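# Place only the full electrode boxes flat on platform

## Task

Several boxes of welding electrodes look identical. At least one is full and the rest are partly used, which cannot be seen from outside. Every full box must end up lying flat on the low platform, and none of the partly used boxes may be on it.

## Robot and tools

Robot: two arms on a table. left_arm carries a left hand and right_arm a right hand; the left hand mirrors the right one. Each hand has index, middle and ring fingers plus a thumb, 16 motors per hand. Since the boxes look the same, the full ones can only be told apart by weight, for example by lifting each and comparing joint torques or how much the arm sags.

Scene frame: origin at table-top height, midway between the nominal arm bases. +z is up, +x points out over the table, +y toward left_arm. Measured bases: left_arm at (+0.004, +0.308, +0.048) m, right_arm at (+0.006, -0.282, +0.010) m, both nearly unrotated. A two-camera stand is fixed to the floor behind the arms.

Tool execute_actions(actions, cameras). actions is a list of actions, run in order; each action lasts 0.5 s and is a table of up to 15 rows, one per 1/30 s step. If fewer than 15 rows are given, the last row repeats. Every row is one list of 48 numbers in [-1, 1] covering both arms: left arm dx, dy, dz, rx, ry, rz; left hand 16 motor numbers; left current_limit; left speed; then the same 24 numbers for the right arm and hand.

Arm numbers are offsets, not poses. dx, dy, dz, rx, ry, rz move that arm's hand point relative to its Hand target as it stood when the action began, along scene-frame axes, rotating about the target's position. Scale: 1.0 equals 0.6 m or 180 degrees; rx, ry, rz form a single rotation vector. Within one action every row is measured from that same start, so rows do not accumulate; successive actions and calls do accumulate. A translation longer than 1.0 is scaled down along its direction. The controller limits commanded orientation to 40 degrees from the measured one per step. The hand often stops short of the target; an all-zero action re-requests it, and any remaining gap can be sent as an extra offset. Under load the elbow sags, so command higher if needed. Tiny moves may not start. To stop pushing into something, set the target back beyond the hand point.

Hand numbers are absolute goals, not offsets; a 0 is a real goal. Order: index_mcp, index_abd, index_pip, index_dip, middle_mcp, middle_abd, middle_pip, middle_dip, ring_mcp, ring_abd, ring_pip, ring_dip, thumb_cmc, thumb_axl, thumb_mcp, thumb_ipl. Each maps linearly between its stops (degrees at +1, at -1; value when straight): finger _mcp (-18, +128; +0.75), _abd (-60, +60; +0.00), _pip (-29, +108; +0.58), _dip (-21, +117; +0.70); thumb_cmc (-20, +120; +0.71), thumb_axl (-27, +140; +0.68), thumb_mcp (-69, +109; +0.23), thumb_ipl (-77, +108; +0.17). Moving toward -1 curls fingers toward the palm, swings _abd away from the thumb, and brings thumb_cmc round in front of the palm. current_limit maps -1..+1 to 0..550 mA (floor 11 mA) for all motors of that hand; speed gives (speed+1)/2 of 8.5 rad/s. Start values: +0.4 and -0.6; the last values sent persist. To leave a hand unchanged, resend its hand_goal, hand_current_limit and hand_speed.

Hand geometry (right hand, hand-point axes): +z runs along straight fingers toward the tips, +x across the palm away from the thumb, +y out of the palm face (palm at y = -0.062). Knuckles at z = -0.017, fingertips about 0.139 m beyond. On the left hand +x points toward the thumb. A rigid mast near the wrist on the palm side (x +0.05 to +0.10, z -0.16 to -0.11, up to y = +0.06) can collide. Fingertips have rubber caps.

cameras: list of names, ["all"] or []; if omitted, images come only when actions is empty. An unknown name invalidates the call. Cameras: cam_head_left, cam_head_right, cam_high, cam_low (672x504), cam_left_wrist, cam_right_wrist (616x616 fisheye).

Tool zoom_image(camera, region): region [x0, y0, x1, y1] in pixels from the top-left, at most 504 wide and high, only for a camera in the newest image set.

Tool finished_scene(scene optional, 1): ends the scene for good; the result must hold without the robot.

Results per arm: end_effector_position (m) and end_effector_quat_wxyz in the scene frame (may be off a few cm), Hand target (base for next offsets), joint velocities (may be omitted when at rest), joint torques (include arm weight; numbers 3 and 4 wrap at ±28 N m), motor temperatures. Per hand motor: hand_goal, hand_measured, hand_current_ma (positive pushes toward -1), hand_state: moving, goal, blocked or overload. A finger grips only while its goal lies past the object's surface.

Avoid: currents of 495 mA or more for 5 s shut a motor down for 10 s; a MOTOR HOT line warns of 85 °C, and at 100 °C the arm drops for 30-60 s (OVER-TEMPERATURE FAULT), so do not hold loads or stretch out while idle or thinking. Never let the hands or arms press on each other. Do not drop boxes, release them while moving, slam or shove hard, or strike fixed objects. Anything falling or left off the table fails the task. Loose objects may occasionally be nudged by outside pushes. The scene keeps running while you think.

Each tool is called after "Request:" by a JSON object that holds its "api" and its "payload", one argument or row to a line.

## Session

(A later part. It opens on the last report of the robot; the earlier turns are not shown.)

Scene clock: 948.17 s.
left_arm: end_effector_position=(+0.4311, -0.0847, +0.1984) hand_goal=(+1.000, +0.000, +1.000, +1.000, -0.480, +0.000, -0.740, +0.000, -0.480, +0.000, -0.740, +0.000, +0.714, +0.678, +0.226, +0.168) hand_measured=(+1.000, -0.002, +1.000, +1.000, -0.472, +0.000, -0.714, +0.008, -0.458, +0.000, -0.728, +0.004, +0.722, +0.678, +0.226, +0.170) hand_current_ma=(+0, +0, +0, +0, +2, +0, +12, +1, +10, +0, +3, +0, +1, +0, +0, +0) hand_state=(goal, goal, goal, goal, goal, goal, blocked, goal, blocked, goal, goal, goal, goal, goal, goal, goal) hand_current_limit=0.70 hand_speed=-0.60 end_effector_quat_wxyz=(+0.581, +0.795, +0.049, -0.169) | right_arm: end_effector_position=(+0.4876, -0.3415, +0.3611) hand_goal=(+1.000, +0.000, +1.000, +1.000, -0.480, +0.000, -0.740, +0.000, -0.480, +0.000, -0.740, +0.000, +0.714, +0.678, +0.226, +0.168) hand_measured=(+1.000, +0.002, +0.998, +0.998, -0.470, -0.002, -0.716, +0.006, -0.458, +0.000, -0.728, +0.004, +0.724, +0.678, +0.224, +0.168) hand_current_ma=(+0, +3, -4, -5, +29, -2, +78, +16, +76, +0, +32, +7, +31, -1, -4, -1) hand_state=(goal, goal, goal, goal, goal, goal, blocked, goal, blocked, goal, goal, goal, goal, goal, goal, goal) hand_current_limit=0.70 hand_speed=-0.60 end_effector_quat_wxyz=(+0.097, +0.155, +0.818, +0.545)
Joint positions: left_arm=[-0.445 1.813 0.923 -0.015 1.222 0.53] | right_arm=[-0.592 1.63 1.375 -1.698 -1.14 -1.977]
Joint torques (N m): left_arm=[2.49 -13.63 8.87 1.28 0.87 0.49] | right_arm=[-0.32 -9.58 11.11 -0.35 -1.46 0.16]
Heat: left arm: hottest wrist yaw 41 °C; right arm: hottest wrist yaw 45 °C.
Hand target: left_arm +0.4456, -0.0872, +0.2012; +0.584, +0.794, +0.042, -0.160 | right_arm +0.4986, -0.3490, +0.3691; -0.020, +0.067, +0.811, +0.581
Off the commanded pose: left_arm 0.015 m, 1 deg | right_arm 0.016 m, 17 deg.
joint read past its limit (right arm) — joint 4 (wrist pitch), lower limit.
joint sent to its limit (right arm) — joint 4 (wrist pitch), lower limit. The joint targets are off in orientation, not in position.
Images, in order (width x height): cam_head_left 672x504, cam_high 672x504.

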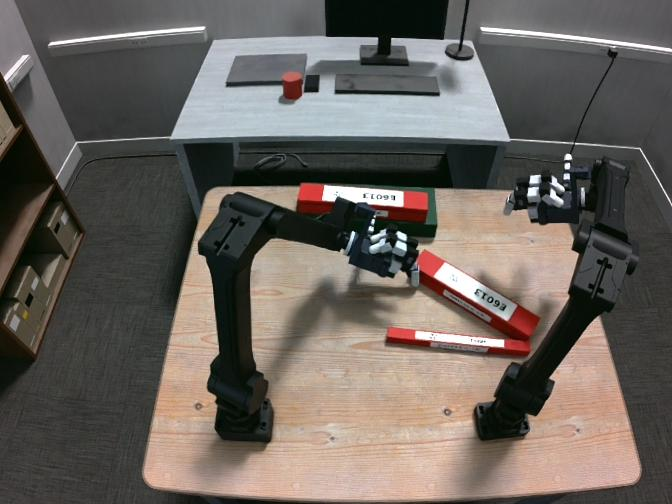

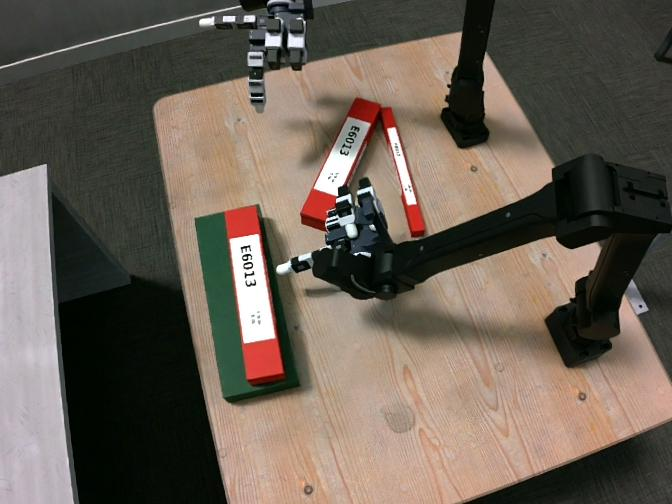

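Request:
{"api": "execute_actions", "payload": {
  "actions": [
    [[0.05,-0.04,0.0,0,0,0, 1,0,1,1,-0.48,0,-0.74,0,-0.48,0,-0.74,0,0.714,0.678,0.226,0.168,0.7,-0.6, -0.05,-0.12,0.12,0,0,0, 1,0,1,1,-0.48,0,-0.74,0,-0.48,0,-0.74,0,0.714,0.678,0.226,0.168,0.7,-0.6]],
    [[0.05,-0.06,0.0,0,0,0, 1,0,1,1,-0.48,0,-0.74,0,-0.48,0,-0.74,0,0.714,0.678,0.226,0.168,0.7,-0.6, 0,-0.05,0.05,0,0,0, 1,0,1,1,-0.48,0,-0.74,0,-0.48,0,-0.74,0,0.714,0.678,0.226,0.168,0.7,-0.6]],
    [[0.04,-0.07,0,0,0,0, 1,0,1,1,-0.48,0,-0.74,0,-0.48,0,-0.74,0,0.714,0.678,0.226,0.168,0.7,-0.6, 0,0,0,0,0,0, 1,0,1,1,-0.48,0,-0.74,0,-0.48,0,-0.74,0,0.714,0.678,0.226,0.168,0.7,-0.6]]
  ],
  "cameras": ["cam_head_left", "cam_high"]
}}

Scene clock: 952.90 s.
left_arm: end_effector_position=(+0.5083, -0.1787, +0.1873) hand_goal=(+1.000, +0.000, +1.000, +1.000, -0.480, +0.000, -0.740, +0.000, -0.480, +0.000, -0.740, +0.000, +0.714, +0.678, +0.226, +0.168) hand_measured=(+1.000, +0.000, +1.000, +1.000, -0.472, +0.000, -0.714, +0.008, -0.458, +0.000, -0.728, +0.004, +0.760, +0.678, +0.240, +0.178) hand_current_ma=(+0, +0, +0, +0, +2, +0, +12, +1, +10, +0, +3, +0, +36, +0, +5, +3) hand_state=(goal, goal, goal, goal, goal, goal, blocked, goal, blocked, goal, goal, goal, blocked, goal, goal, goal) hand_current_limit=0.70 hand_speed=-0.60 end_effector_quat_wxyz=(+0.571, +0.798, +0.059, -0.184) | right_arm: end_effector_position=(+0.4628, -0.4418, +0.4617) hand_goal=(+1.000, +0.000, +1.000, +1.000, -0.480, +0.000, -0.740, +0.000, -0.480, +0.000, -0.740, +0.000, +0.714, +0.678, +0.226, +0.168) hand_measured=(+1.000, +0.002, +0.998, +0.998, -0.470, -0.002, -0.716, +0.006, -0.458, +0.000, -0.728, +0.004, +0.724, +0.678, +0.224, +0.168) hand_current_ma=(+0, +3, -3, -5, +29, -2, +78, +16, +76, +0, +32, +7, +31, -1, -4, -1) hand_state=(goal, goal, goal, goal, goal, goal, blocked, goal, blocked, goal, goal, goal, goal, goal, goal, goal) hand_current_limit=0.70 hand_speed=-0.60 end_effector_quat_wxyz=(+0.220, +0.239, +0.786, +0.527)
Joint positions: left_arm=[-0.534 2.032 1.261 -0.022 1.165 0.364] | right_arm=[-0.806 1.518 1.494 -1.698 -1.211 -1.832]
Joint torques (N m): left_arm=[2.08 -17.44 11.58 2.77 0.42 0.35] | right_arm=[-0.67 -8.94 11.43 0.05 -1.57 0.18]
Heat: left arm: hottest wrist yaw 41 °C; right arm: hottest wrist yaw 44 °C.
Hand target: left_arm +0.5296, -0.1893, +0.2014; +0.584, +0.794, +0.042, -0.160 | right_arm +0.4686, -0.4510, +0.4713; -0.020, +0.068, +0.811, +0.581
Off the commanded pose: left_arm 0.027 m, 4 deg | right_arm 0.015 m, 35 deg.
joint read past its limit (right arm) — joint 4 (wrist pitch), lower limit.
joint sent to its limit (right arm) — joint 4 (wrist pitch), lower limit. The joint targets are off in orientation, not in position.
Images, in order (width x height): cam_head_left 672x504, cam_high 672x504.

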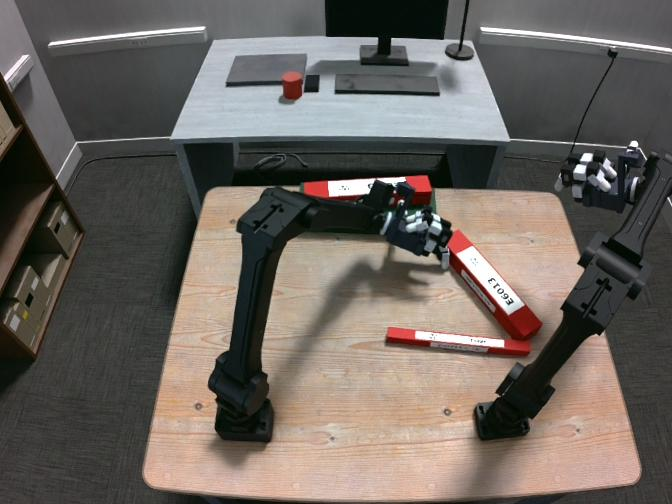

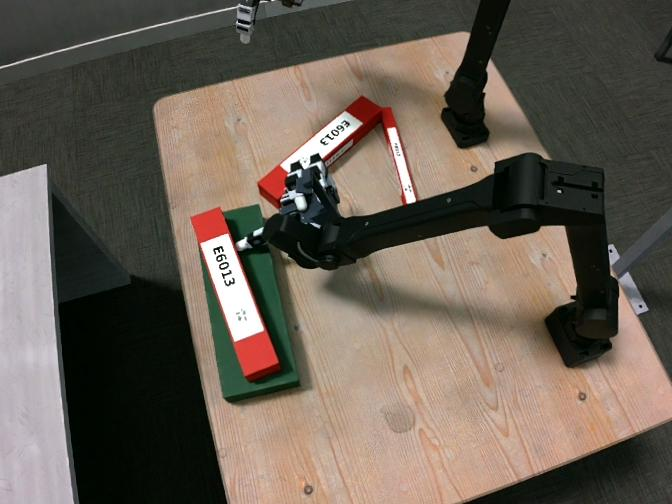

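Request:
{"api": "execute_actions", "payload": {
  "actions": [
    [[-0.08,0.02,0.03,0,0,0, 1,0,1,1,-0.48,0,-0.74,0,-0.48,0,-0.74,0,0.714,0.678,0.226,0.168,0.7,-0.6, 0,0,0,0,0,0, 1,0,1,1,-0.48,0,-0.74,0,-0.48,0,-0.74,0,0.714,0.678,0.226,0.168,0.7,-0.6]],
    [[-0.1,0.06,0.08,0,0,0, 1,0,1,1,-0.48,0,-0.74,0,-0.48,0,-0.74,0,0.714,0.678,0.226,0.168,0.7,-0.6, 0,0,0,0,0,0, 1,0,1,1,-0.48,0,-0.74,0,-0.48,0,-0.74,0,0.714,0.678,0.226,0.168,0.7,-0.6]]
  ],
  "cameras": ["cam_head_left", "cam_high"]
}}

Request:
{"api": "zoom_image", "payload": {
  "camera": "cam_high",
  "region": [150, 180, 350, 420]
}}

Request:
{"api": "zoom_image", "payload": {
  "camera": "cam_head_left",
  "region": [270, 160, 470, 250]
}}

Scene clock: 954.97 s.
left_arm: end_effector_position=(+0.4234, -0.1391, +0.2654) hand_goal=(+1.000, +0.000, +1.000, +1.000, -0.480, +0.000, -0.740, +0.000, -0.480, +0.000, -0.740, +0.000, +0.714, +0.678, +0.226, +0.168) hand_measured=(+1.000, +0.000, +1.000, +1.000, -0.472, +0.000, -0.714, +0.008, -0.458, +0.000, -0.728, +0.004, +0.730, +0.678, +0.226, +0.170) hand_current_ma=(+0, +0, +0, +0, +2, +0, +12, +1, +10, +0, +3, +0, +4, +0, +0, +0) hand_state=(goal, goal, goal, goal, goal, goal, blocked, goal, blocked, goal, goal, goal, goal, goal, goal, goal) hand_current_limit=0.70 hand_speed=-0.60 end_effector_quat_wxyz=(+0.586, +0.794, +0.039, -0.156) | right_arm: end_effector_position=(+0.4628, -0.4418, +0.4617) hand_goal=(+1.000, +0.000, +1.000, +1.000, -0.480, +0.000, -0.740, +0.000, -0.480, +0.000, -0.740, +0.000, +0.714, +0.678, +0.226, +0.168) hand_measured=(+1.000, +0.002, +0.998, +0.998, -0.470, -0.002, -0.716, +0.006, -0.458, +0.000, -0.728, +0.004, +0.724, +0.678, +0.224, +0.168) hand_current_ma=(+0, +3, -3, -5, +29, -2, +78, +16, +76, +0, +32, +7, +31, -1, -4, -1) hand_state=(goal, goal, goal, goal, goal, goal, blocked, goal, blocked, goal, goal, goal, goal, goal, goal, goal) hand_current_limit=0.70 hand_speed=-0.60 end_effector_quat_wxyz=(+0.220, +0.239, +0.785, +0.527)
Joint positions: left_arm=[-0.553 1.718 0.981 0.049 1.14 0.333] | right_arm=[-0.806 1.518 1.494 -1.698 -1.211 -1.831]
Joint torques (N m): left_arm=[1.26 -15.79 6.89 1.55 0.52 0.22] | right_arm=[-0.62 -8.94 11.4 0.06 -1.56 0.17]
Heat: left arm: hottest wrist yaw 41 °C; right arm: hottest wrist yaw 44 °C.
Hand target: left_arm +0.4215, -0.1413, +0.2672; +0.584, +0.795, +0.042, -0.160 | right_arm +0.4686, -0.4510, +0.4712; -0.020, +0.067, +0.811, +0.581
Off the commanded pose: left_arm 0.003 m, 1 deg | right_arm 0.014 m, 35 deg.
joint read past its limit (right arm) — joint 4 (wrist pitch), lower limit.
joint sent to its limit (right arm) — joint 4 (wrist pitch), lower limit. The joint targets are off in orientation, not in position.
Images, in order (width x height): cam_head_left 672x504, cam_high 672x504.

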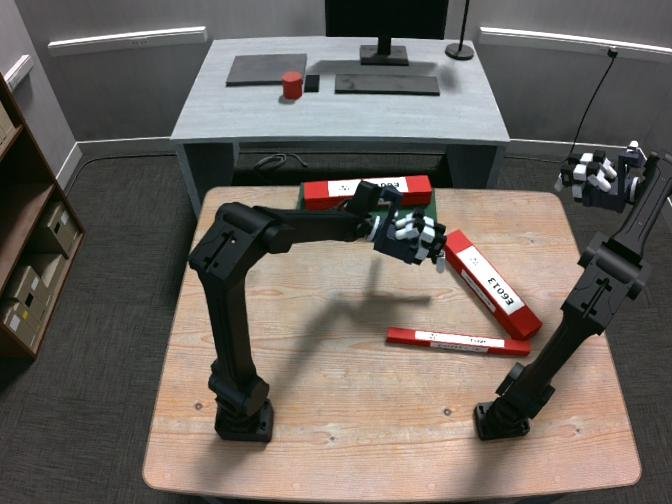

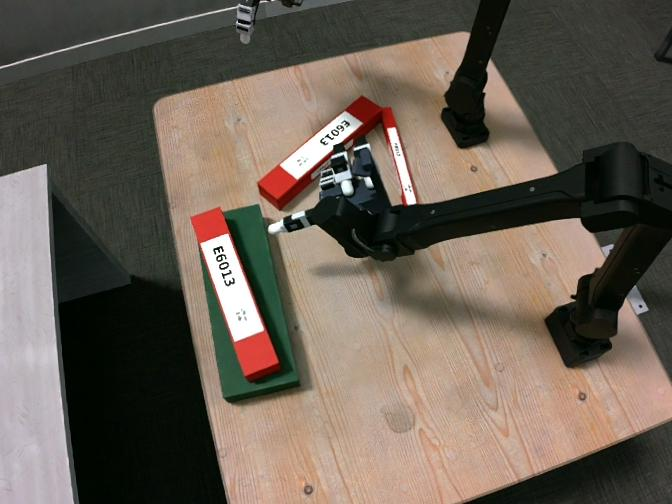

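Scaled by 2.100.

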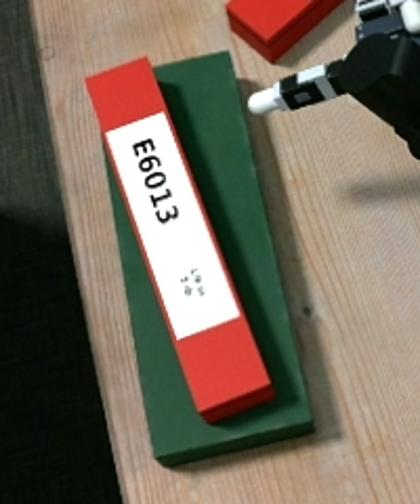

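Scaled by 2.520.

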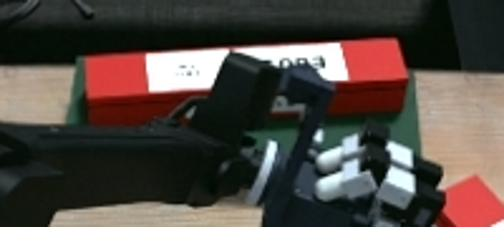

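Request:
{"api": "execute_actions", "payload": {
  "actions": [
    [[-0.1,0.02,0.0,0,0,0, 1,0.2,1,1,1,0,1,1,-0.48,0,-0.74,0,-0.5,0.678,0.226,0.168,0.7,-0.6, 0,0,0,0,0,0, 1,0,1,1,-0.48,0,-0.74,0,-0.48,0,-0.74,0,0.714,0.678,0.226,0.168,0.7,-0.6]],
    [[-0.1,-0.03,0.0,0,0,0, 1,0.2,1,1,1,0,1,1,-0.48,0,-0.74,0,-0.5,0.678,0.226,0.168,0.7,-0.6, 0,0,0,0,0,0, 1,0,1,1,-0.48,0,-0.74,0,-0.48,0,-0.74,0,0.714,0.678,0.226,0.168,0.7,-0.6]],
    [[-0.1,-0.055,0.0,0,0,0, 1,0.2,1,1,1,0,1,1,-0.48,0,-0.74,0,-0.5,0.678,0.226,0.168,0.7,-0.6, 0,0,0,0,0,0, 1,0,1,1,-0.48,0,-0.74,0,-0.48,0,-0.74,0,0.714,0.678,0.226,0.168,0.7,-0.6]]
  ],
  "cameras": ["cam_head_left", "cam_high"]
}}

Request:
{"api": "zoom_image", "payload": {
  "camera": "cam_head_left",
  "region": [370, 280, 570, 400]
}}

Request:
{"api": "zoom_image", "payload": {
  "camera": "cam_high",
  "region": [340, 80, 500, 250]
}}

Scene clock: 960.40 s.
left_arm: end_effector_position=(+0.2409, -0.1817, +0.2573) hand_goal=(+1.000, +0.200, +1.000, +1.000, +1.000, +0.000, +1.000, +1.000, -0.480, +0.000, -0.740, +0.000, -0.500, +0.678, +0.226, +0.168) hand_measured=(+1.000, +0.200, +1.000, +1.000, +1.000, +0.000, +0.998, +0.998, -0.458, +0.000, -0.728, +0.004, -0.492, +0.678, +0.226, +0.170) hand_current_ma=(+0, +0, +0, +0, +0, +0, +0, +0, +10, +0, +3, +0, +1, +0, +0, +0) hand_state=(goal, goal, goal, goal, goal, goal, goal, goal, blocked, goal, goal, goal, goal, goal, goal, goal) hand_current_limit=0.70 hand_speed=-0.60 end_effector_quat_wxyz=(+0.575, +0.800, +0.043, -0.165) | right_arm: end_effector_position=(+0.4628, -0.4418, +0.4617) hand_goal=(+1.000, +0.000, +1.000, +1.000, -0.480, +0.000, -0.740, +0.000, -0.480, +0.000, -0.740, +0.000, +0.714, +0.678, +0.226, +0.168) hand_measured=(+1.000, +0.002, +0.998, +0.998, -0.470, -0.002, -0.716, +0.006, -0.458, +0.000, -0.728, +0.004, +0.724, +0.678, +0.224, +0.168) hand_current_ma=(+0, +3, -3, -5, +29, -2, +78, +16, +76, +0, +32, +7, +31, -1, -4, -1) hand_state=(goal, goal, goal, goal, goal, goal, blocked, goal, blocked, goal, goal, goal, goal, goal, goal, goal) hand_current_limit=0.70 hand_speed=-0.60 end_effector_quat_wxyz=(+0.220, +0.239, +0.785, +0.527)
Joint positions: left_arm=[-0.909 1.502 0.629 0.432 0.84 0.005] | right_arm=[-0.806 1.518 1.494 -1.698 -1.211 -1.831]
Joint torques (N m): left_arm=[1.85 -12.4 6.28 3.08 0.23 0.16] | right_arm=[-0.62 -8.94 11.38 0.05 -1.57 0.18]
Heat: left arm: hottest wrist yaw 40 °C; right arm: hottest wrist yaw 44 °C.
Hand target: left_arm +0.2416, -0.1803, +0.2673; +0.584, +0.795, +0.042, -0.160 | right_arm +0.4686, -0.4510, +0.4712; -0.020, +0.067, +0.811, +0.581
Off the commanded pose: left_arm 0.010 m, 1 deg | right_arm 0.014 m, 35 deg.
joint read past its limit (right arm) — joint 4 (wrist pitch), lower limit.
joint sent to its limit (right arm) — joint 4 (wrist pitch), lower limit. The joint targets are off in orientation, not in position.
Images, in order (width x height): cam_head_left 672x504, cam_high 672x504.

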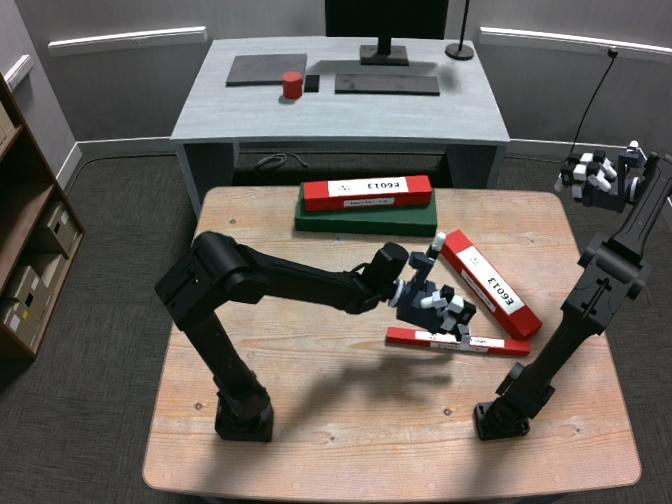

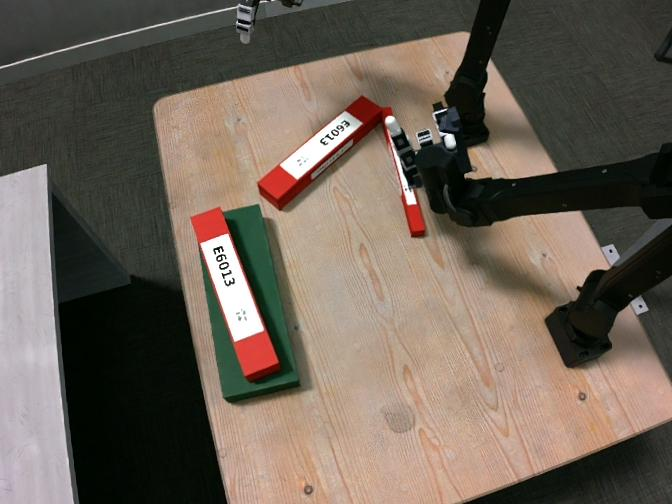

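Scaled by 2.520.

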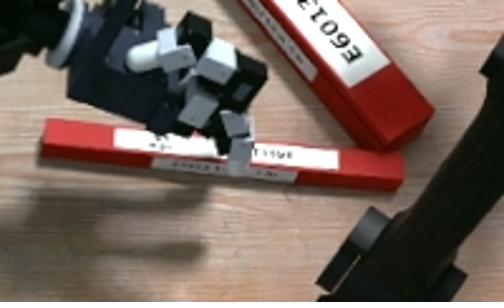

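Scaled by 2.965.

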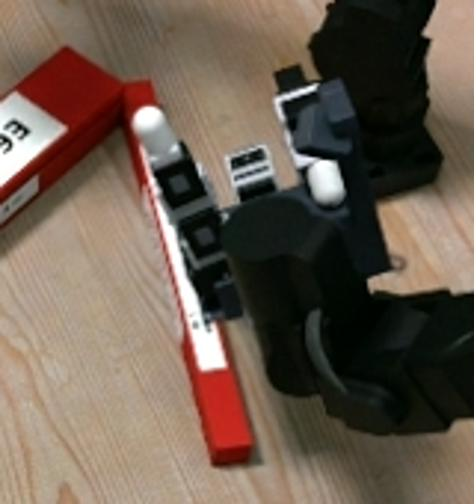

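Request:
{"api": "zoom_image", "payload": {
  "camera": "cam_head_left",
  "region": [430, 290, 500, 370]
}}

Request:
{"api": "zoom_image", "payload": {
  "camera": "cam_low",
  "region": [220, 200, 380, 290]
}}

Scaled by 6.300.

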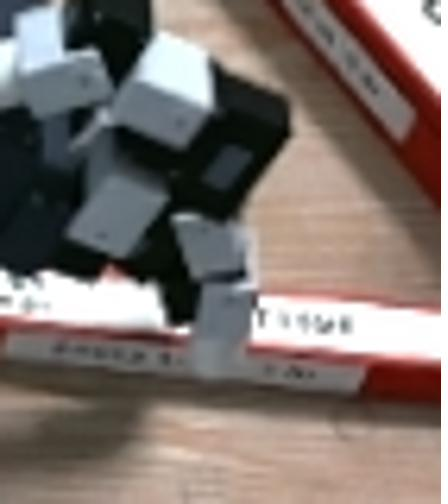

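This scene's latest camera images include none from cam_low. They are from: cam_head_left, cam_high. cam_low's image comes with the result of a call that names it in "cameras".

Request:
{"api": "execute_actions", "payload": {
  "actions": [
    [[0.022,0,-0.05,0,0,0, 1,0.2,1,1,1,0,1,1,-0.48,0,-0.74,0,-0.5,0.678,0.226,0.168,0.7,-0.6, 0,0,0,0,0,0, 1,0,1,1,-0.48,0,-0.74,0,-0.48,0,-0.74,0,0.714,0.678,0.226,0.168,0.7,-0.6]]
  ],
  "cameras": ["cam_head_left", "cam_low", "cam_left_wrist"]
}}

Request:
{"api": "zoom_image", "payload": {
  "camera": "cam_head_left",
  "region": [420, 290, 520, 380]
}}

Request:
{"api": "zoom_image", "payload": {
  "camera": "cam_low",
  "region": [180, 190, 380, 290]
}}

Scene clock: 962.47 s.
left_arm: end_effector_position=(+0.2511, -0.1813, +0.2395) hand_goal=(+1.000, +0.200, +1.000, +1.000, +1.000, +0.000, +1.000, +1.000, -0.480, +0.000, -0.740, +0.000, -0.500, +0.678, +0.226, +0.168) hand_measured=(+1.000, +0.200, +1.000, +1.000, +1.000, +0.000, +0.998, +0.998, -0.458, +0.000, -0.728, +0.004, -0.492, +0.678, +0.226, +0.170) hand_current_ma=(+0, +0, +0, +0, +0, +0, +0, +0, +10, +0, +3, +0, +1, +0, +0, +0) hand_state=(goal, goal, goal, goal, goal, goal, goal, goal, blocked, goal, goal, goal, goal, goal, goal, goal) hand_current_limit=0.70 hand_speed=-0.60 end_effector_quat_wxyz=(+0.581, +0.796, +0.043, -0.163) | right_arm: end_effector_position=(+0.4628, -0.4418, +0.4617) hand_goal=(+1.000, +0.000, +1.000, +1.000, -0.480, +0.000, -0.740, +0.000, -0.480, +0.000, -0.740, +0.000, +0.714, +0.678, +0.226, +0.168) hand_measured=(+1.000, +0.002, +0.998, +0.998, -0.470, -0.002, -0.716, +0.006, -0.458, +0.000, -0.728, +0.004, +0.724, +0.678, +0.224, +0.168) hand_current_ma=(+0, +3, -3, -5, +29, -2, +78, +16, +76, +0, +32, +7, +31, -1, -4, -1) hand_state=(goal, goal, goal, goal, goal, goal, blocked, goal, blocked, goal, goal, goal, goal, goal, goal, goal) hand_current_limit=0.70 hand_speed=-0.60 end_effector_quat_wxyz=(+0.220, +0.239, +0.785, +0.527)
Joint positions: left_arm=[-0.889 1.576 0.627 0.521 0.857 0.004] | right_arm=[-0.806 1.518 1.494 -1.698 -1.211 -1.831]
Joint torques (N m): left_arm=[2.37 -10.81 6.02 3.04 0.47 0.32] | right_arm=[-0.62 -8.94 11.4 0.06 -1.57 0.18]
Heat: left arm: hottest wrist yaw 40 °C; right arm: hottest wrist yaw 44 °C.
Hand target: left_arm +0.2548, -0.1803, +0.2373; +0.584, +0.794, +0.042, -0.160 | right_arm +0.4686, -0.4510, +0.4712; -0.020, +0.067, +0.811, +0.581
Off the commanded pose: left_arm 0.004 m, 1 deg | right_arm 0.014 m, 35 deg.
joint read past its limit (right arm) — joint 4 (wrist pitch), lower limit.
joint sent to its limit (right arm) — joint 4 (wrist pitch), lower limit. The joint targets are off in orientation, not in position.
Images, in order (width x height): cam_head_left 672x504, cam_low 672x504, cam_left_wrist 616x616.

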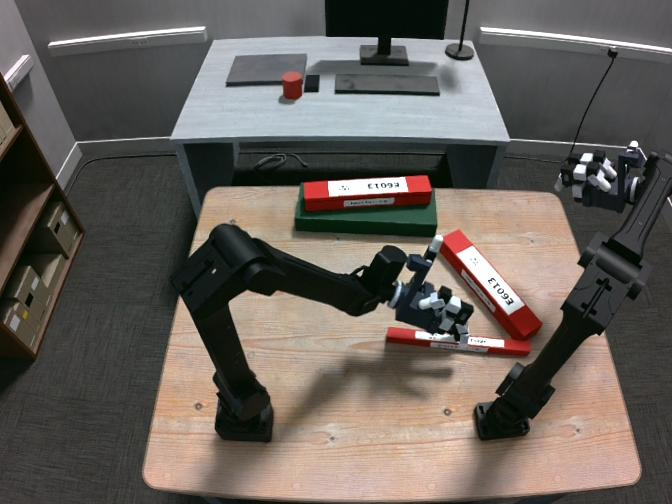

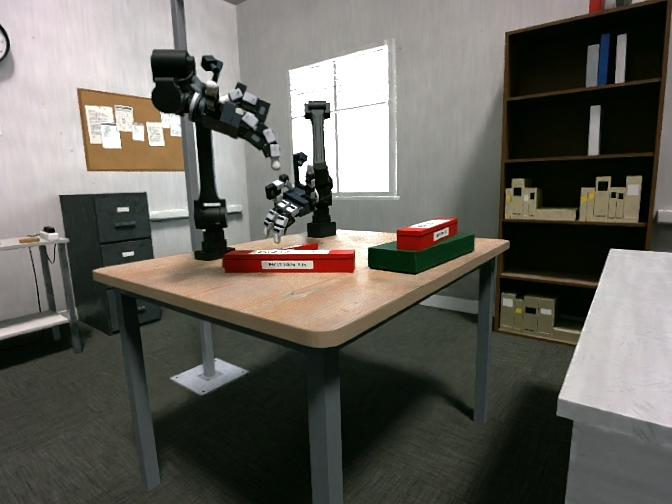

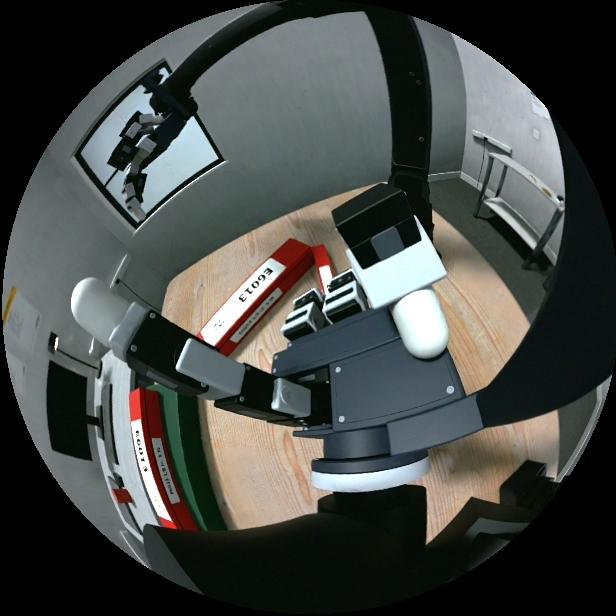

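Scaled by 5.040.

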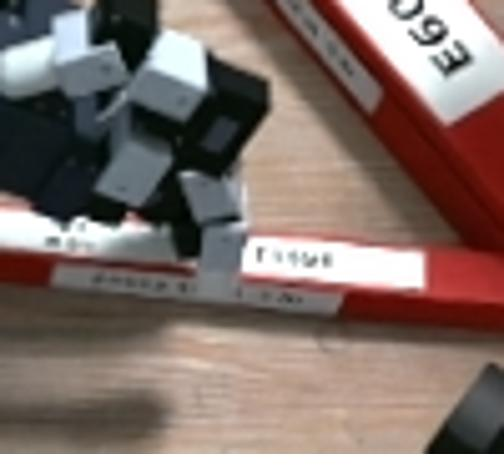

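Scaled by 2.520.

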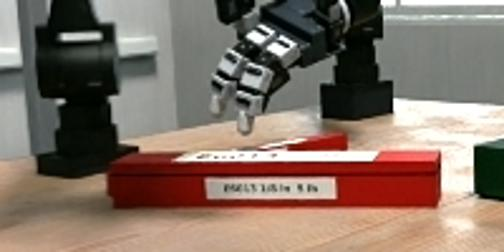

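Request:
{"api": "execute_actions", "payload": {
  "actions": [
    [[0.004,0,-0.05,0,0,0, 1,0.2,1,1,1,0,1,1,-0.48,0,-0.74,0,-0.5,0.678,0.226,0.168,0.7,-0.6, 0,0,0,0,0,0, 1,0,1,1,-0.48,0,-0.74,0,-0.48,0,-0.74,0,0.714,0.678,0.226,0.168,0.7,-0.6]],
    [[0,0,-0.02,0,0,0, 1,0.2,1,1,1,0,1,1,-0.48,0,-0.74,0,-0.5,0.678,0.226,0.168,0.7,-0.6, 0,0,0,0,0,0, 1,0,1,1,-0.48,0,-0.74,0,-0.48,0,-0.74,0,0.714,0.678,0.226,0.168,0.7,-0.6]]
  ],
  "cameras": ["cam_head_left", "cam_low"]
}}

Request:
{"api": "zoom_image", "payload": {
  "camera": "cam_head_left",
  "region": [420, 290, 520, 380]
}}

Request:
{"api": "zoom_image", "payload": {
  "camera": "cam_low",
  "region": [220, 200, 340, 280]
}}

Scene clock: 964.60 s.
left_arm: end_effector_position=(+0.2551, -0.1823, +0.2107) hand_goal=(+1.000, +0.200, +1.000, +1.000, +1.000, +0.000, +1.000, +1.000, -0.480, +0.000, -0.740, +0.000, -0.500, +0.678, +0.226, +0.168) hand_measured=(+0.992, +0.204, +0.998, +1.000, +1.000, +0.000, +0.998, +0.998, -0.458, +0.000, -0.728, +0.004, -0.492, +0.678, +0.226, +0.170) hand_current_ma=(-1, +0, +0, +0, +0, +0, +0, +0, +10, +0, +3, +0, +1, +0, +0, +0) hand_state=(goal, goal, goal, goal, goal, goal, goal, goal, blocked, goal, goal, goal, goal, goal, goal, goal) hand_current_limit=0.70 hand_speed=-0.60 end_effector_quat_wxyz=(+0.592, +0.790, +0.034, -0.155) | right_arm: end_effector_position=(+0.4628, -0.4418, +0.4617) hand_goal=(+1.000, +0.000, +1.000, +1.000, -0.480, +0.000, -0.740, +0.000, -0.480, +0.000, -0.740, +0.000, +0.714, +0.678, +0.226, +0.168) hand_measured=(+1.000, +0.002, +0.998, +0.998, -0.470, -0.002, -0.716, +0.006, -0.458, +0.000, -0.728, +0.004, +0.724, +0.678, +0.224, +0.168) hand_current_ma=(+0, +3, -3, -5, +29, -2, +78, +16, +76, +0, +32, +7, +31, -1, -4, -1) hand_state=(goal, goal, goal, goal, goal, goal, blocked, goal, blocked, goal, goal, goal, goal, goal, goal, goal) hand_current_limit=0.70 hand_speed=-0.60 end_effector_quat_wxyz=(+0.220, +0.239, +0.785, +0.527)
Joint positions: left_arm=[-0.882 1.693 0.62 0.676 0.865 0.01] | right_arm=[-0.806 1.518 1.494 -1.698 -1.211 -1.831]
Joint torques (N m): left_arm=[2.2 -10.23 4.74 2.63 0.32 0.29] | right_arm=[-0.62 -8.94 11.38 0.06 -1.57 0.18]
Heat: left arm: hottest wrist yaw 40 °C; right arm: hottest wrist yaw 44 °C.
Hand target: left_arm +0.2570, -0.1803, +0.1952; +0.584, +0.795, +0.042, -0.160 | right_arm +0.4686, -0.4510, +0.4712; -0.020, +0.067, +0.811, +0.581
Off the commanded pose: left_arm 0.016 m, 1 deg | right_arm 0.014 m, 35 deg.
joint read past its limit (right arm) — joint 4 (wrist pitch), lower limit.
joint sent to its limit (right arm) — joint 4 (wrist pitch), lower limit. The joint targets are off in orientation, not in position.
Images, in order (width x height): cam_head_left 672x504, cam_low 672x504.

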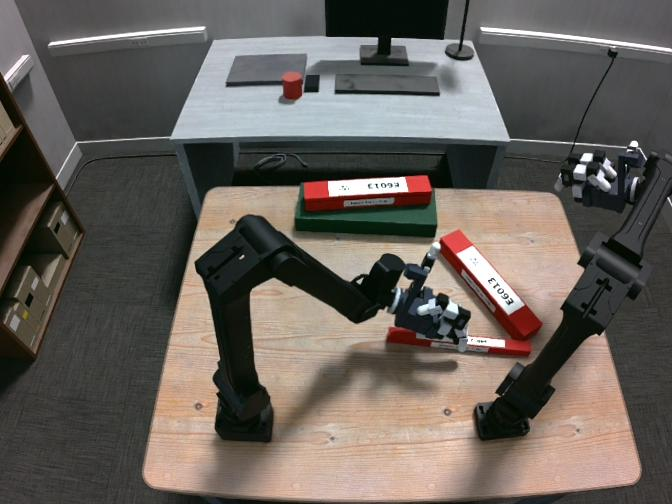

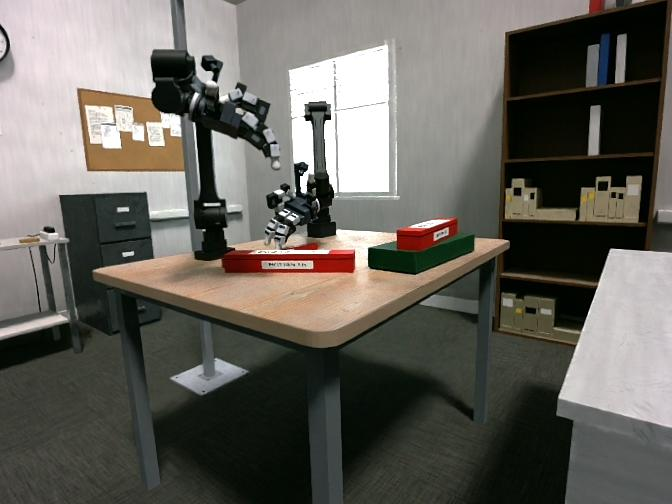

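Scaled by 5.040.

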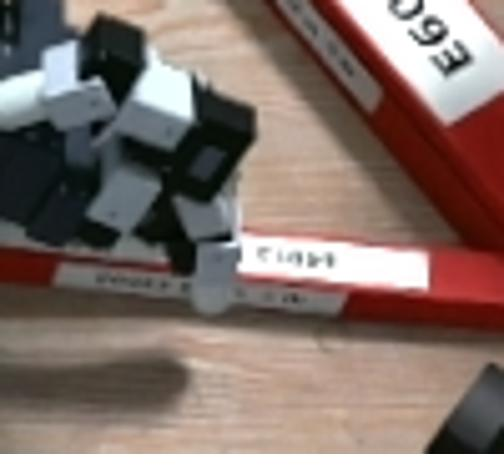

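Scaled by 4.200.

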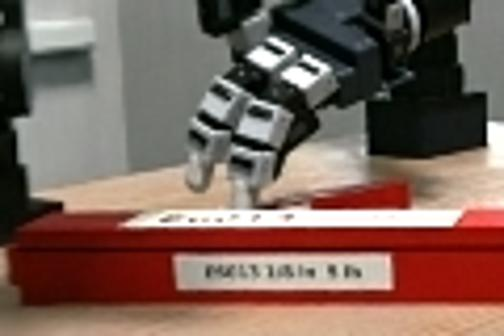

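Request:
{"api": "execute_actions", "payload": {
  "actions": [
    [[0.005,0,0.04,0,0,0, 1,0.32,1,1,1,0,1,1,-0.48,0,-0.74,0,-0.5,0.678,0.226,0.168,0.7,-0.6, 0,0,0,0,0,0, 1,0,1,1,-0.48,0,-0.74,0,-0.48,0,-0.74,0,0.714,0.678,0.226,0.168,0.7,-0.6]],
    [[0.005,0,-0.045,0,0,0, 1,0.32,1,1,1,0,1,1,-0.48,0,-0.74,0,-0.5,0.678,0.226,0.168,0.7,-0.6, 0,0,0,0,0,0, 1,0,1,1,-0.48,0,-0.74,0,-0.48,0,-0.74,0,0.714,0.678,0.226,0.168,0.7,-0.6]]
  ],
  "cameras": ["cam_head_left", "cam_low", "cam_high"]
}}

Request:
{"api": "zoom_image", "payload": {
  "camera": "cam_head_left",
  "region": [420, 290, 520, 380]
}}

Request:
{"api": "zoom_image", "payload": {
  "camera": "cam_low",
  "region": [220, 200, 340, 280]
}}

Scene clock: 966.70 s.
left_arm: end_effector_position=(+0.2579, -0.1808, +0.1935) hand_goal=(+1.000, +0.320, +1.000, +1.000, +1.000, +0.000, +1.000, +1.000, -0.480, +0.000, -0.740, +0.000, -0.500, +0.678, +0.226, +0.168) hand_measured=(+1.000, +0.324, +0.998, +1.000, +1.000, +0.000, +0.998, +0.998, -0.458, +0.000, -0.728, +0.004, -0.492, +0.678, +0.226, +0.170) hand_current_ma=(+0, +0, +0, +0, +0, +0, +0, +0, +10, +0, +3, +0, +1, +0, +0, +0) hand_state=(goal, goal, goal, goal, goal, goal, goal, goal, blocked, goal, goal, goal, goal, goal, goal, goal) hand_current_limit=0.70 hand_speed=-0.60 end_effector_quat_wxyz=(+0.580, +0.797, +0.045, -0.166) | right_arm: end_effector_position=(+0.4628, -0.4418, +0.4617) hand_goal=(+1.000, +0.000, +1.000, +1.000, -0.480, +0.000, -0.740, +0.000, -0.480, +0.000, -0.740, +0.000, +0.714, +0.678, +0.226, +0.168) hand_measured=(+1.000, +0.002, +0.998, +0.998, -0.470, -0.002, -0.716, +0.006, -0.458, +0.000, -0.728, +0.004, +0.724, +0.678, +0.224, +0.168) hand_current_ma=(+0, +3, -3, -5, +29, -2, +78, +16, +76, +0, +32, +7, +31, -1, -4, -1) hand_state=(goal, goal, goal, goal, goal, goal, blocked, goal, blocked, goal, goal, goal, goal, goal, goal, goal) hand_current_limit=0.70 hand_speed=-0.60 end_effector_quat_wxyz=(+0.220, +0.239, +0.785, +0.527)
Joint positions: left_arm=[-0.875 1.721 0.62 0.663 0.872 0.01] | right_arm=[-0.806 1.518 1.494 -1.698 -1.211 -1.831]
Joint torques (N m): left_arm=[2.61 -11.52 5.46 3.08 0.48 0.38] | right_arm=[-0.62 -8.94 11.38 0.06 -1.57 0.18]
Heat: left arm: hottest wrist yaw 40 °C; right arm: hottest wrist yaw 44 °C.
Hand target: left_arm +0.2631, -0.1803, +0.1922; +0.584, +0.795, +0.042, -0.160 | right_arm +0.4686, -0.4510, +0.4712; -0.020, +0.067, +0.811, +0.581
Off the commanded pose: left_arm 0.005 m, 1 deg | right_arm 0.014 m, 35 deg.
joint read past its limit (right arm) — joint 4 (wrist pitch), lower limit.
joint sent to its limit (right arm) — joint 4 (wrist pitch), lower limit. The joint targets are off in orientation, not in position.
Images, in order (width x height): cam_head_left 672x504, cam_high 672x504, cam_low 672x504.

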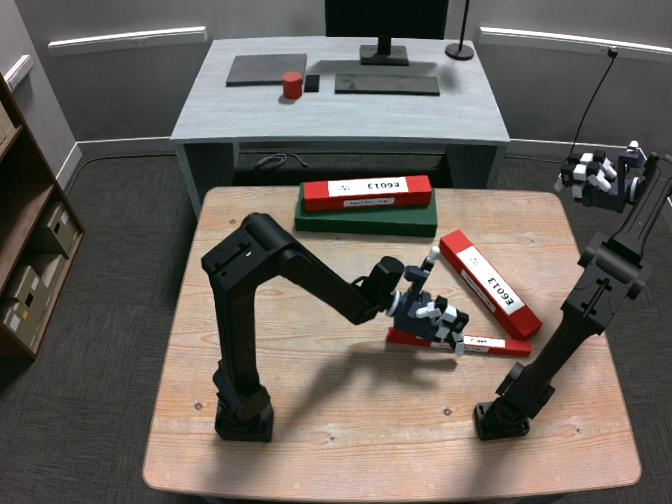

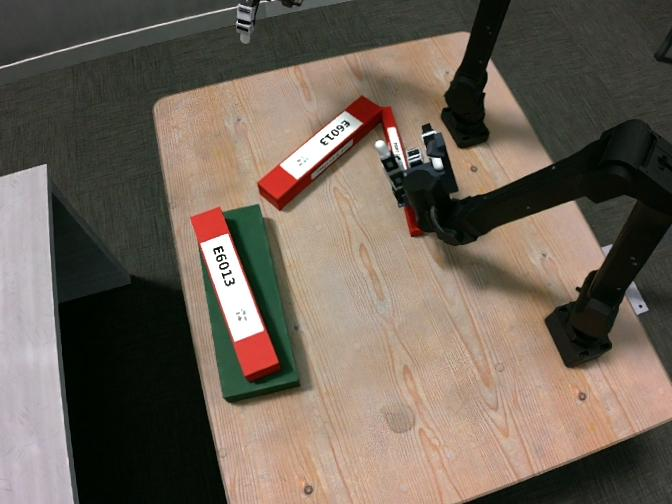

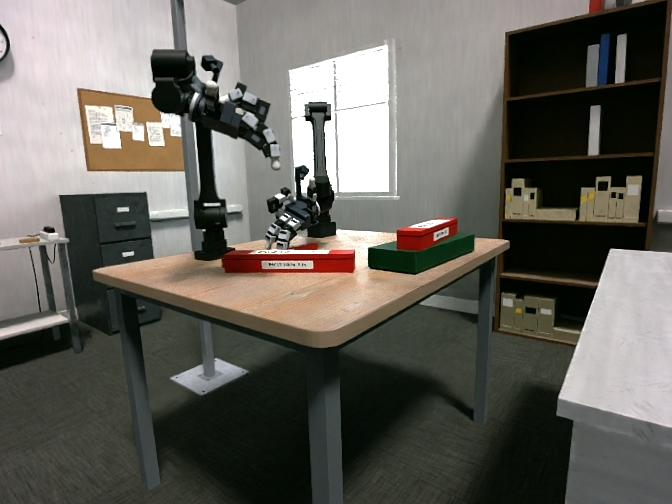

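Scaled by 5.040.

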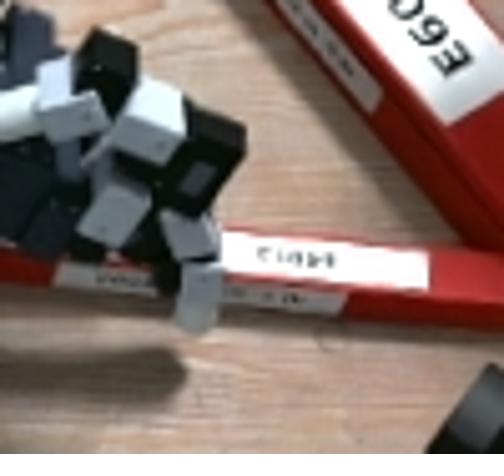

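Scaled by 4.200.

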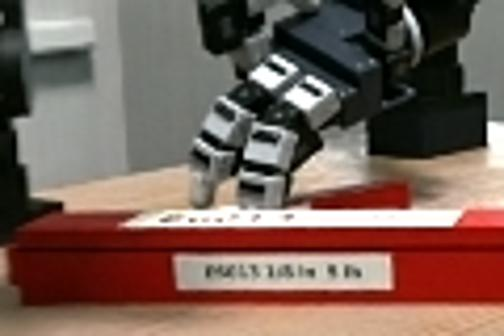

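Request:
{"api": "execute_actions", "payload": {
  "actions": [
    [[0,0,0,0,0,0, 1,-0.3,1,1,1,0.05,1,1,-0.48,0,-0.74,0,-0.5,0.678,0.226,0.168,0.7,-0.6, 0,0,0,0,0,0, 1,0,1,1,-0.48,0,-0.74,0,-0.48,0,-0.74,0,0.714,0.678,0.226,0.168,0.7,-0.6]],
    [[0,0.04,0.004,0,0,0, 1,-0.3,1,1,1,0.05,1,1,-0.48,0,-0.74,0,-0.5,0.678,0.226,0.168,0.7,-0.6, 0,0,0,0,0,0, 1,0,1,1,-0.48,0,-0.74,0,-0.48,0,-0.74,0,0.714,0.678,0.226,0.168,0.7,-0.6]]
  ],
  "cameras": ["cam_head_left", "cam_high"]
}}

Request:
{"api": "zoom_image", "payload": {
  "camera": "cam_head_left",
  "region": [370, 290, 550, 380]
}}

Scene clock: 969.73 s.
left_arm: end_effector_position=(+0.2615, -0.1625, +0.1905) hand_goal=(+1.000, -0.300, +1.000, +1.000, +1.000, +0.050, +1.000, +1.000, -0.480, +0.000, -0.740, +0.000, -0.500, +0.678, +0.226, +0.168) hand_measured=(+0.988, -0.064, +0.992, +0.998, +0.990, -0.056, +0.992, +0.996, -0.458, +0.000, -0.728, +0.004, -0.492, +0.678, +0.226, +0.170) hand_current_ma=(-3, +468, -1, +0, -3, -135, -1, +0, +10, +0, +3, +0, +1, +0, +0, +0) hand_state=(goal, blocked, goal, goal, goal, blocked, goal, goal, blocked, goal, goal, goal, goal, goal, goal, goal) hand_current_limit=0.70 hand_speed=-0.60 end_effector_quat_wxyz=(+0.581, +0.795, +0.045, -0.169) | right_arm: end_effector_position=(+0.4628, -0.4418, +0.4617) hand_goal=(+1.000, +0.000, +1.000, +1.000, -0.480, +0.000, -0.740, +0.000, -0.480, +0.000, -0.740, +0.000, +0.714, +0.678, +0.226, +0.168) hand_measured=(+1.000, +0.002, +0.998, +0.998, -0.470, -0.002, -0.716, +0.006, -0.458, +0.000, -0.728, +0.004, +0.724, +0.678, +0.224, +0.168) hand_current_ma=(+0, +3, -3, -5, +29, -2, +78, +16, +76, +0, +32, +7, +31, -1, -4, -1) hand_state=(goal, goal, goal, goal, goal, goal, blocked, goal, blocked, goal, goal, goal, goal, goal, goal, goal) hand_current_limit=0.70 hand_speed=-0.60 end_effector_quat_wxyz=(+0.220, +0.239, +0.785, +0.527)
Joint positions: left_arm=[-0.835 1.713 0.589 0.669 0.912 0.03] | right_arm=[-0.806 1.518 1.494 -1.698 -1.211 -1.831]
Joint torques (N m): left_arm=[2.9 -13.45 4 2.24 0.41 0.44] | right_arm=[-0.62 -8.94 11.4 0.05 -1.57 0.18]
Heat: left arm: hottest wrist yaw 40 °C; right arm: hottest wrist yaw 44 °C.
Hand target: left_arm +0.2631, -0.1563, +0.1947; +0.584, +0.795, +0.042, -0.160 | right_arm +0.4686, -0.4510, +0.4712; -0.020, +0.067, +0.811, +0.581
Off the commanded pose: left_arm 0.008 m, 1 deg | right_arm 0.014 m, 35 deg.
joint read past its limit (right arm) — joint 4 (wrist pitch), lower limit.
joint sent to its limit (right arm) — joint 4 (wrist pitch), lower limit. The joint targets are off in orientation, not in position.
Images, in order (width x height): cam_head_left 672x504, cam_high 672x504.

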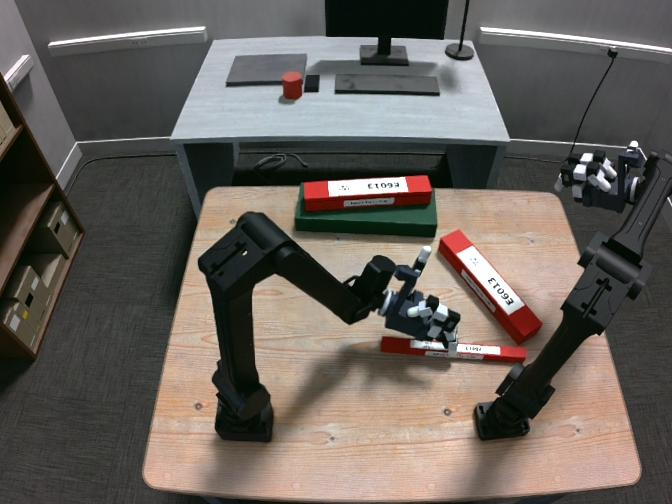

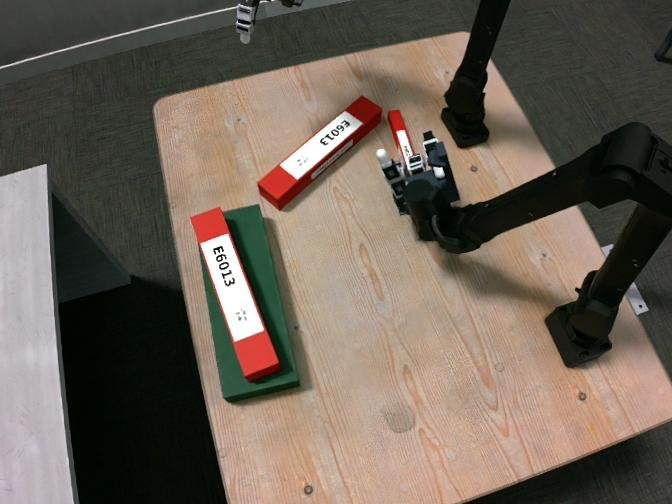

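Scaled by 2.800.

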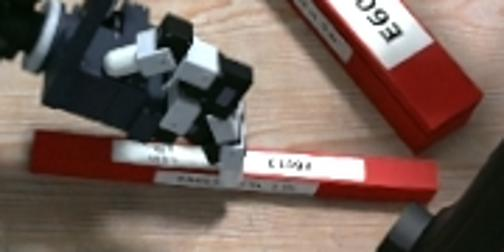

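Request:
{"api": "execute_actions", "payload": {
  "actions": [
    [[0,0.02,0,0,0,0, 1,-0.3,1,1,1,0.15,1,1,-0.48,0,-0.74,0,-0.5,0.678,0.226,0.168,0.78,-0.6, 0,0,0,0,0,0, 1,0,1,1,-0.48,0,-0.74,0,-0.48,0,-0.74,0,0.714,0.678,0.226,0.168,0.7,-0.6]],
    [[0,0.0,0.05,0,0,0, 1,-0.3,1,1,1,0.15,1,1,-0.48,0,-0.74,0,-0.5,0.678,0.226,0.168,0.78,-0.6, 0,0,0,0,0,0, 1,0,1,1,-0.48,0,-0.74,0,-0.48,0,-0.74,0,0.714,0.678,0.226,0.168,0.7,-0.6]],
    [[0,0.0,0.04,0,0,0, 1,-0.3,1,1,1,0.15,1,1,-0.48,0,-0.74,0,-0.5,0.678,0.226,0.168,0.78,-0.6, 0,0,0,0,0,0, 1,0,1,1,-0.48,0,-0.74,0,-0.48,0,-0.74,0,0.714,0.678,0.226,0.168,0.7,-0.6]]
  ],
  "cameras": ["cam_head_left", "cam_high", "cam_low"]
}}

Request:
{"api": "zoom_image", "payload": {
  "camera": "cam_head_left",
  "region": [370, 290, 550, 380]
}}

Request:
{"api": "zoom_image", "payload": {
  "camera": "cam_low",
  "region": [200, 170, 380, 290]
}}

Scene clock: 972.67 s.
left_arm: end_effector_position=(+0.2571, -0.1428, +0.2345) hand_goal=(+1.000, -0.300, +1.000, +1.000, +1.000, +0.150, +1.000, +1.000, -0.480, +0.000, -0.740, +0.000, -0.500, +0.678, +0.226, +0.168) hand_measured=(+1.000, -0.170, +1.000, +1.000, +0.994, +0.062, +0.998, +0.998, -0.458, +0.000, -0.728, +0.004, -0.492, +0.678, +0.226, +0.170) hand_current_ma=(+0, +204, +0, +0, -1, -96, +0, +0, +10, +0, +3, +0, +1, +0, +0, +0) hand_state=(goal, blocked, goal, goal, goal, blocked, goal, goal, blocked, goal, goal, goal, goal, goal, goal, goal) hand_current_limit=0.78 hand_speed=-0.60 end_effector_quat_wxyz=(+0.575, +0.798, +0.051, -0.172) | right_arm: end_effector_position=(+0.4628, -0.4418, +0.4617) hand_goal=(+1.000, +0.000, +1.000, +1.000, -0.480, +0.000, -0.740, +0.000, -0.480, +0.000, -0.740, +0.000, +0.714, +0.678, +0.226, +0.168) hand_measured=(+1.000, +0.002, +0.998, +0.998, -0.470, -0.002, -0.716, +0.006, -0.458, +0.000, -0.728, +0.004, +0.724, +0.678, +0.224, +0.168) hand_current_ma=(+0, +3, -3, -5, +29, -2, +78, +16, +76, +0, +32, +7, +31, -1, -4, -1) hand_state=(goal, goal, goal, goal, goal, goal, blocked, goal, blocked, goal, goal, goal, goal, goal, goal, goal) hand_current_limit=0.70 hand_speed=-0.60 end_effector_quat_wxyz=(+0.220, +0.239, +0.785, +0.527)
Joint positions: left_arm=[-0.809 1.518 0.564 0.465 0.931 0.049] | right_arm=[-0.806 1.518 1.494 -1.698 -1.211 -1.831]
Joint torques (N m): left_arm=[2.61 -11.87 7.27 1.89 0.53 0.41] | right_arm=[-0.62 -9 11.4 0.06 -1.57 0.18]
Heat: left arm: hottest wrist yaw 39 °C; right arm: hottest wrist yaw 44 °C.
Hand target: left_arm +0.2632, -0.1443, +0.2487; +0.584, +0.794, +0.042, -0.160 | right_arm +0.4686, -0.4510, +0.4712; -0.020, +0.067, +0.811, +0.581
Off the commanded pose: left_arm 0.015 m, 2 deg | right_arm 0.014 m, 35 deg.
joint read past its limit (right arm) — joint 4 (wrist pitch), lower limit.
joint sent to its limit (right arm) — joint 4 (wrist pitch), lower limit. The joint targets are off in orientation, not in position.
Images, in order (width x height): cam_head_left 672x504, cam_high 672x504, cam_low 672x504.

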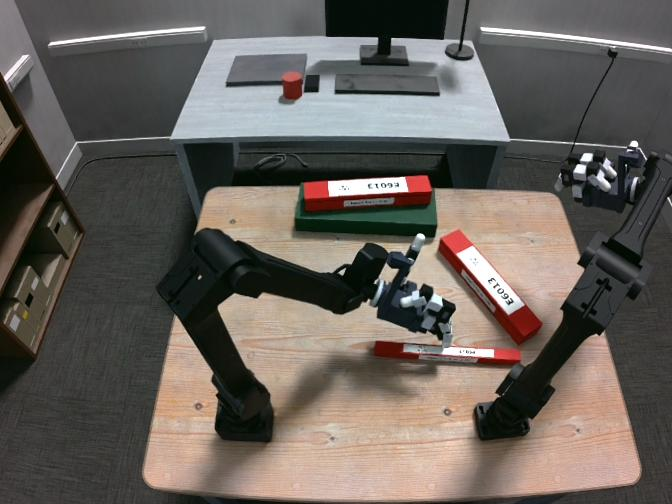

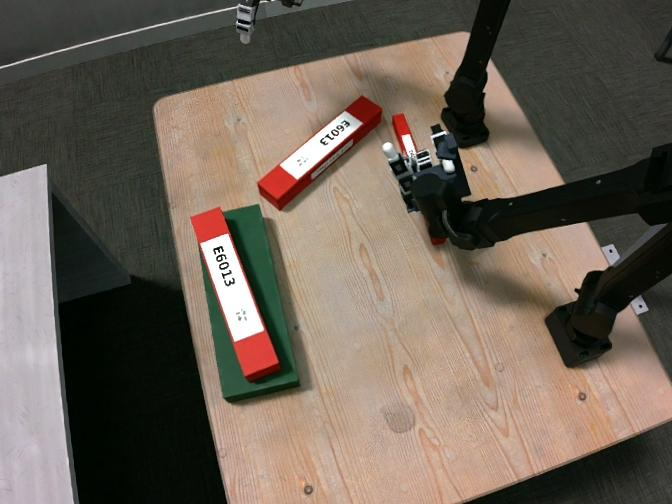

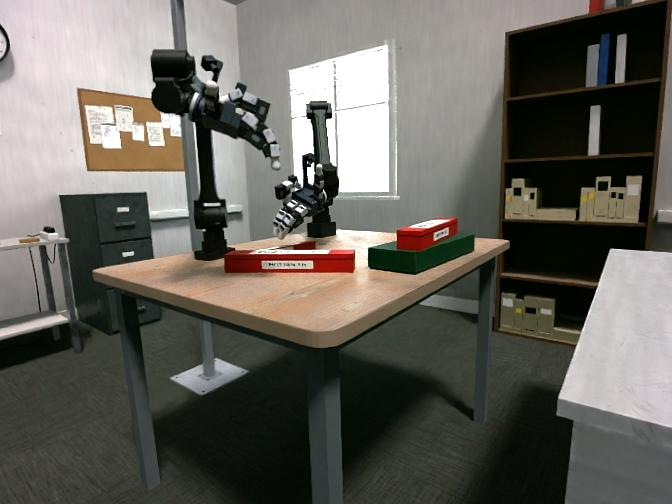

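Scaled by 2.800.

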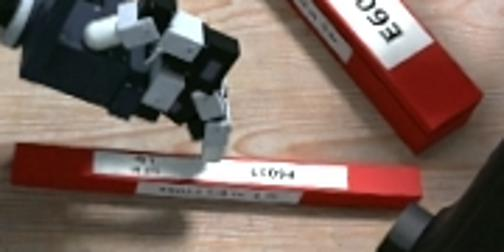

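Scaled by 2.800.

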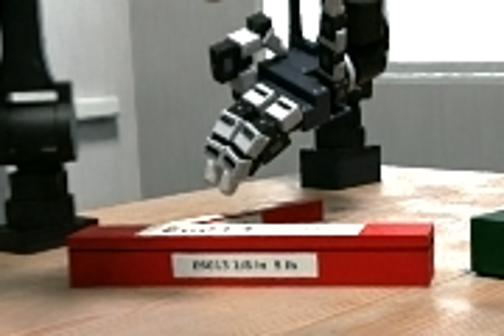

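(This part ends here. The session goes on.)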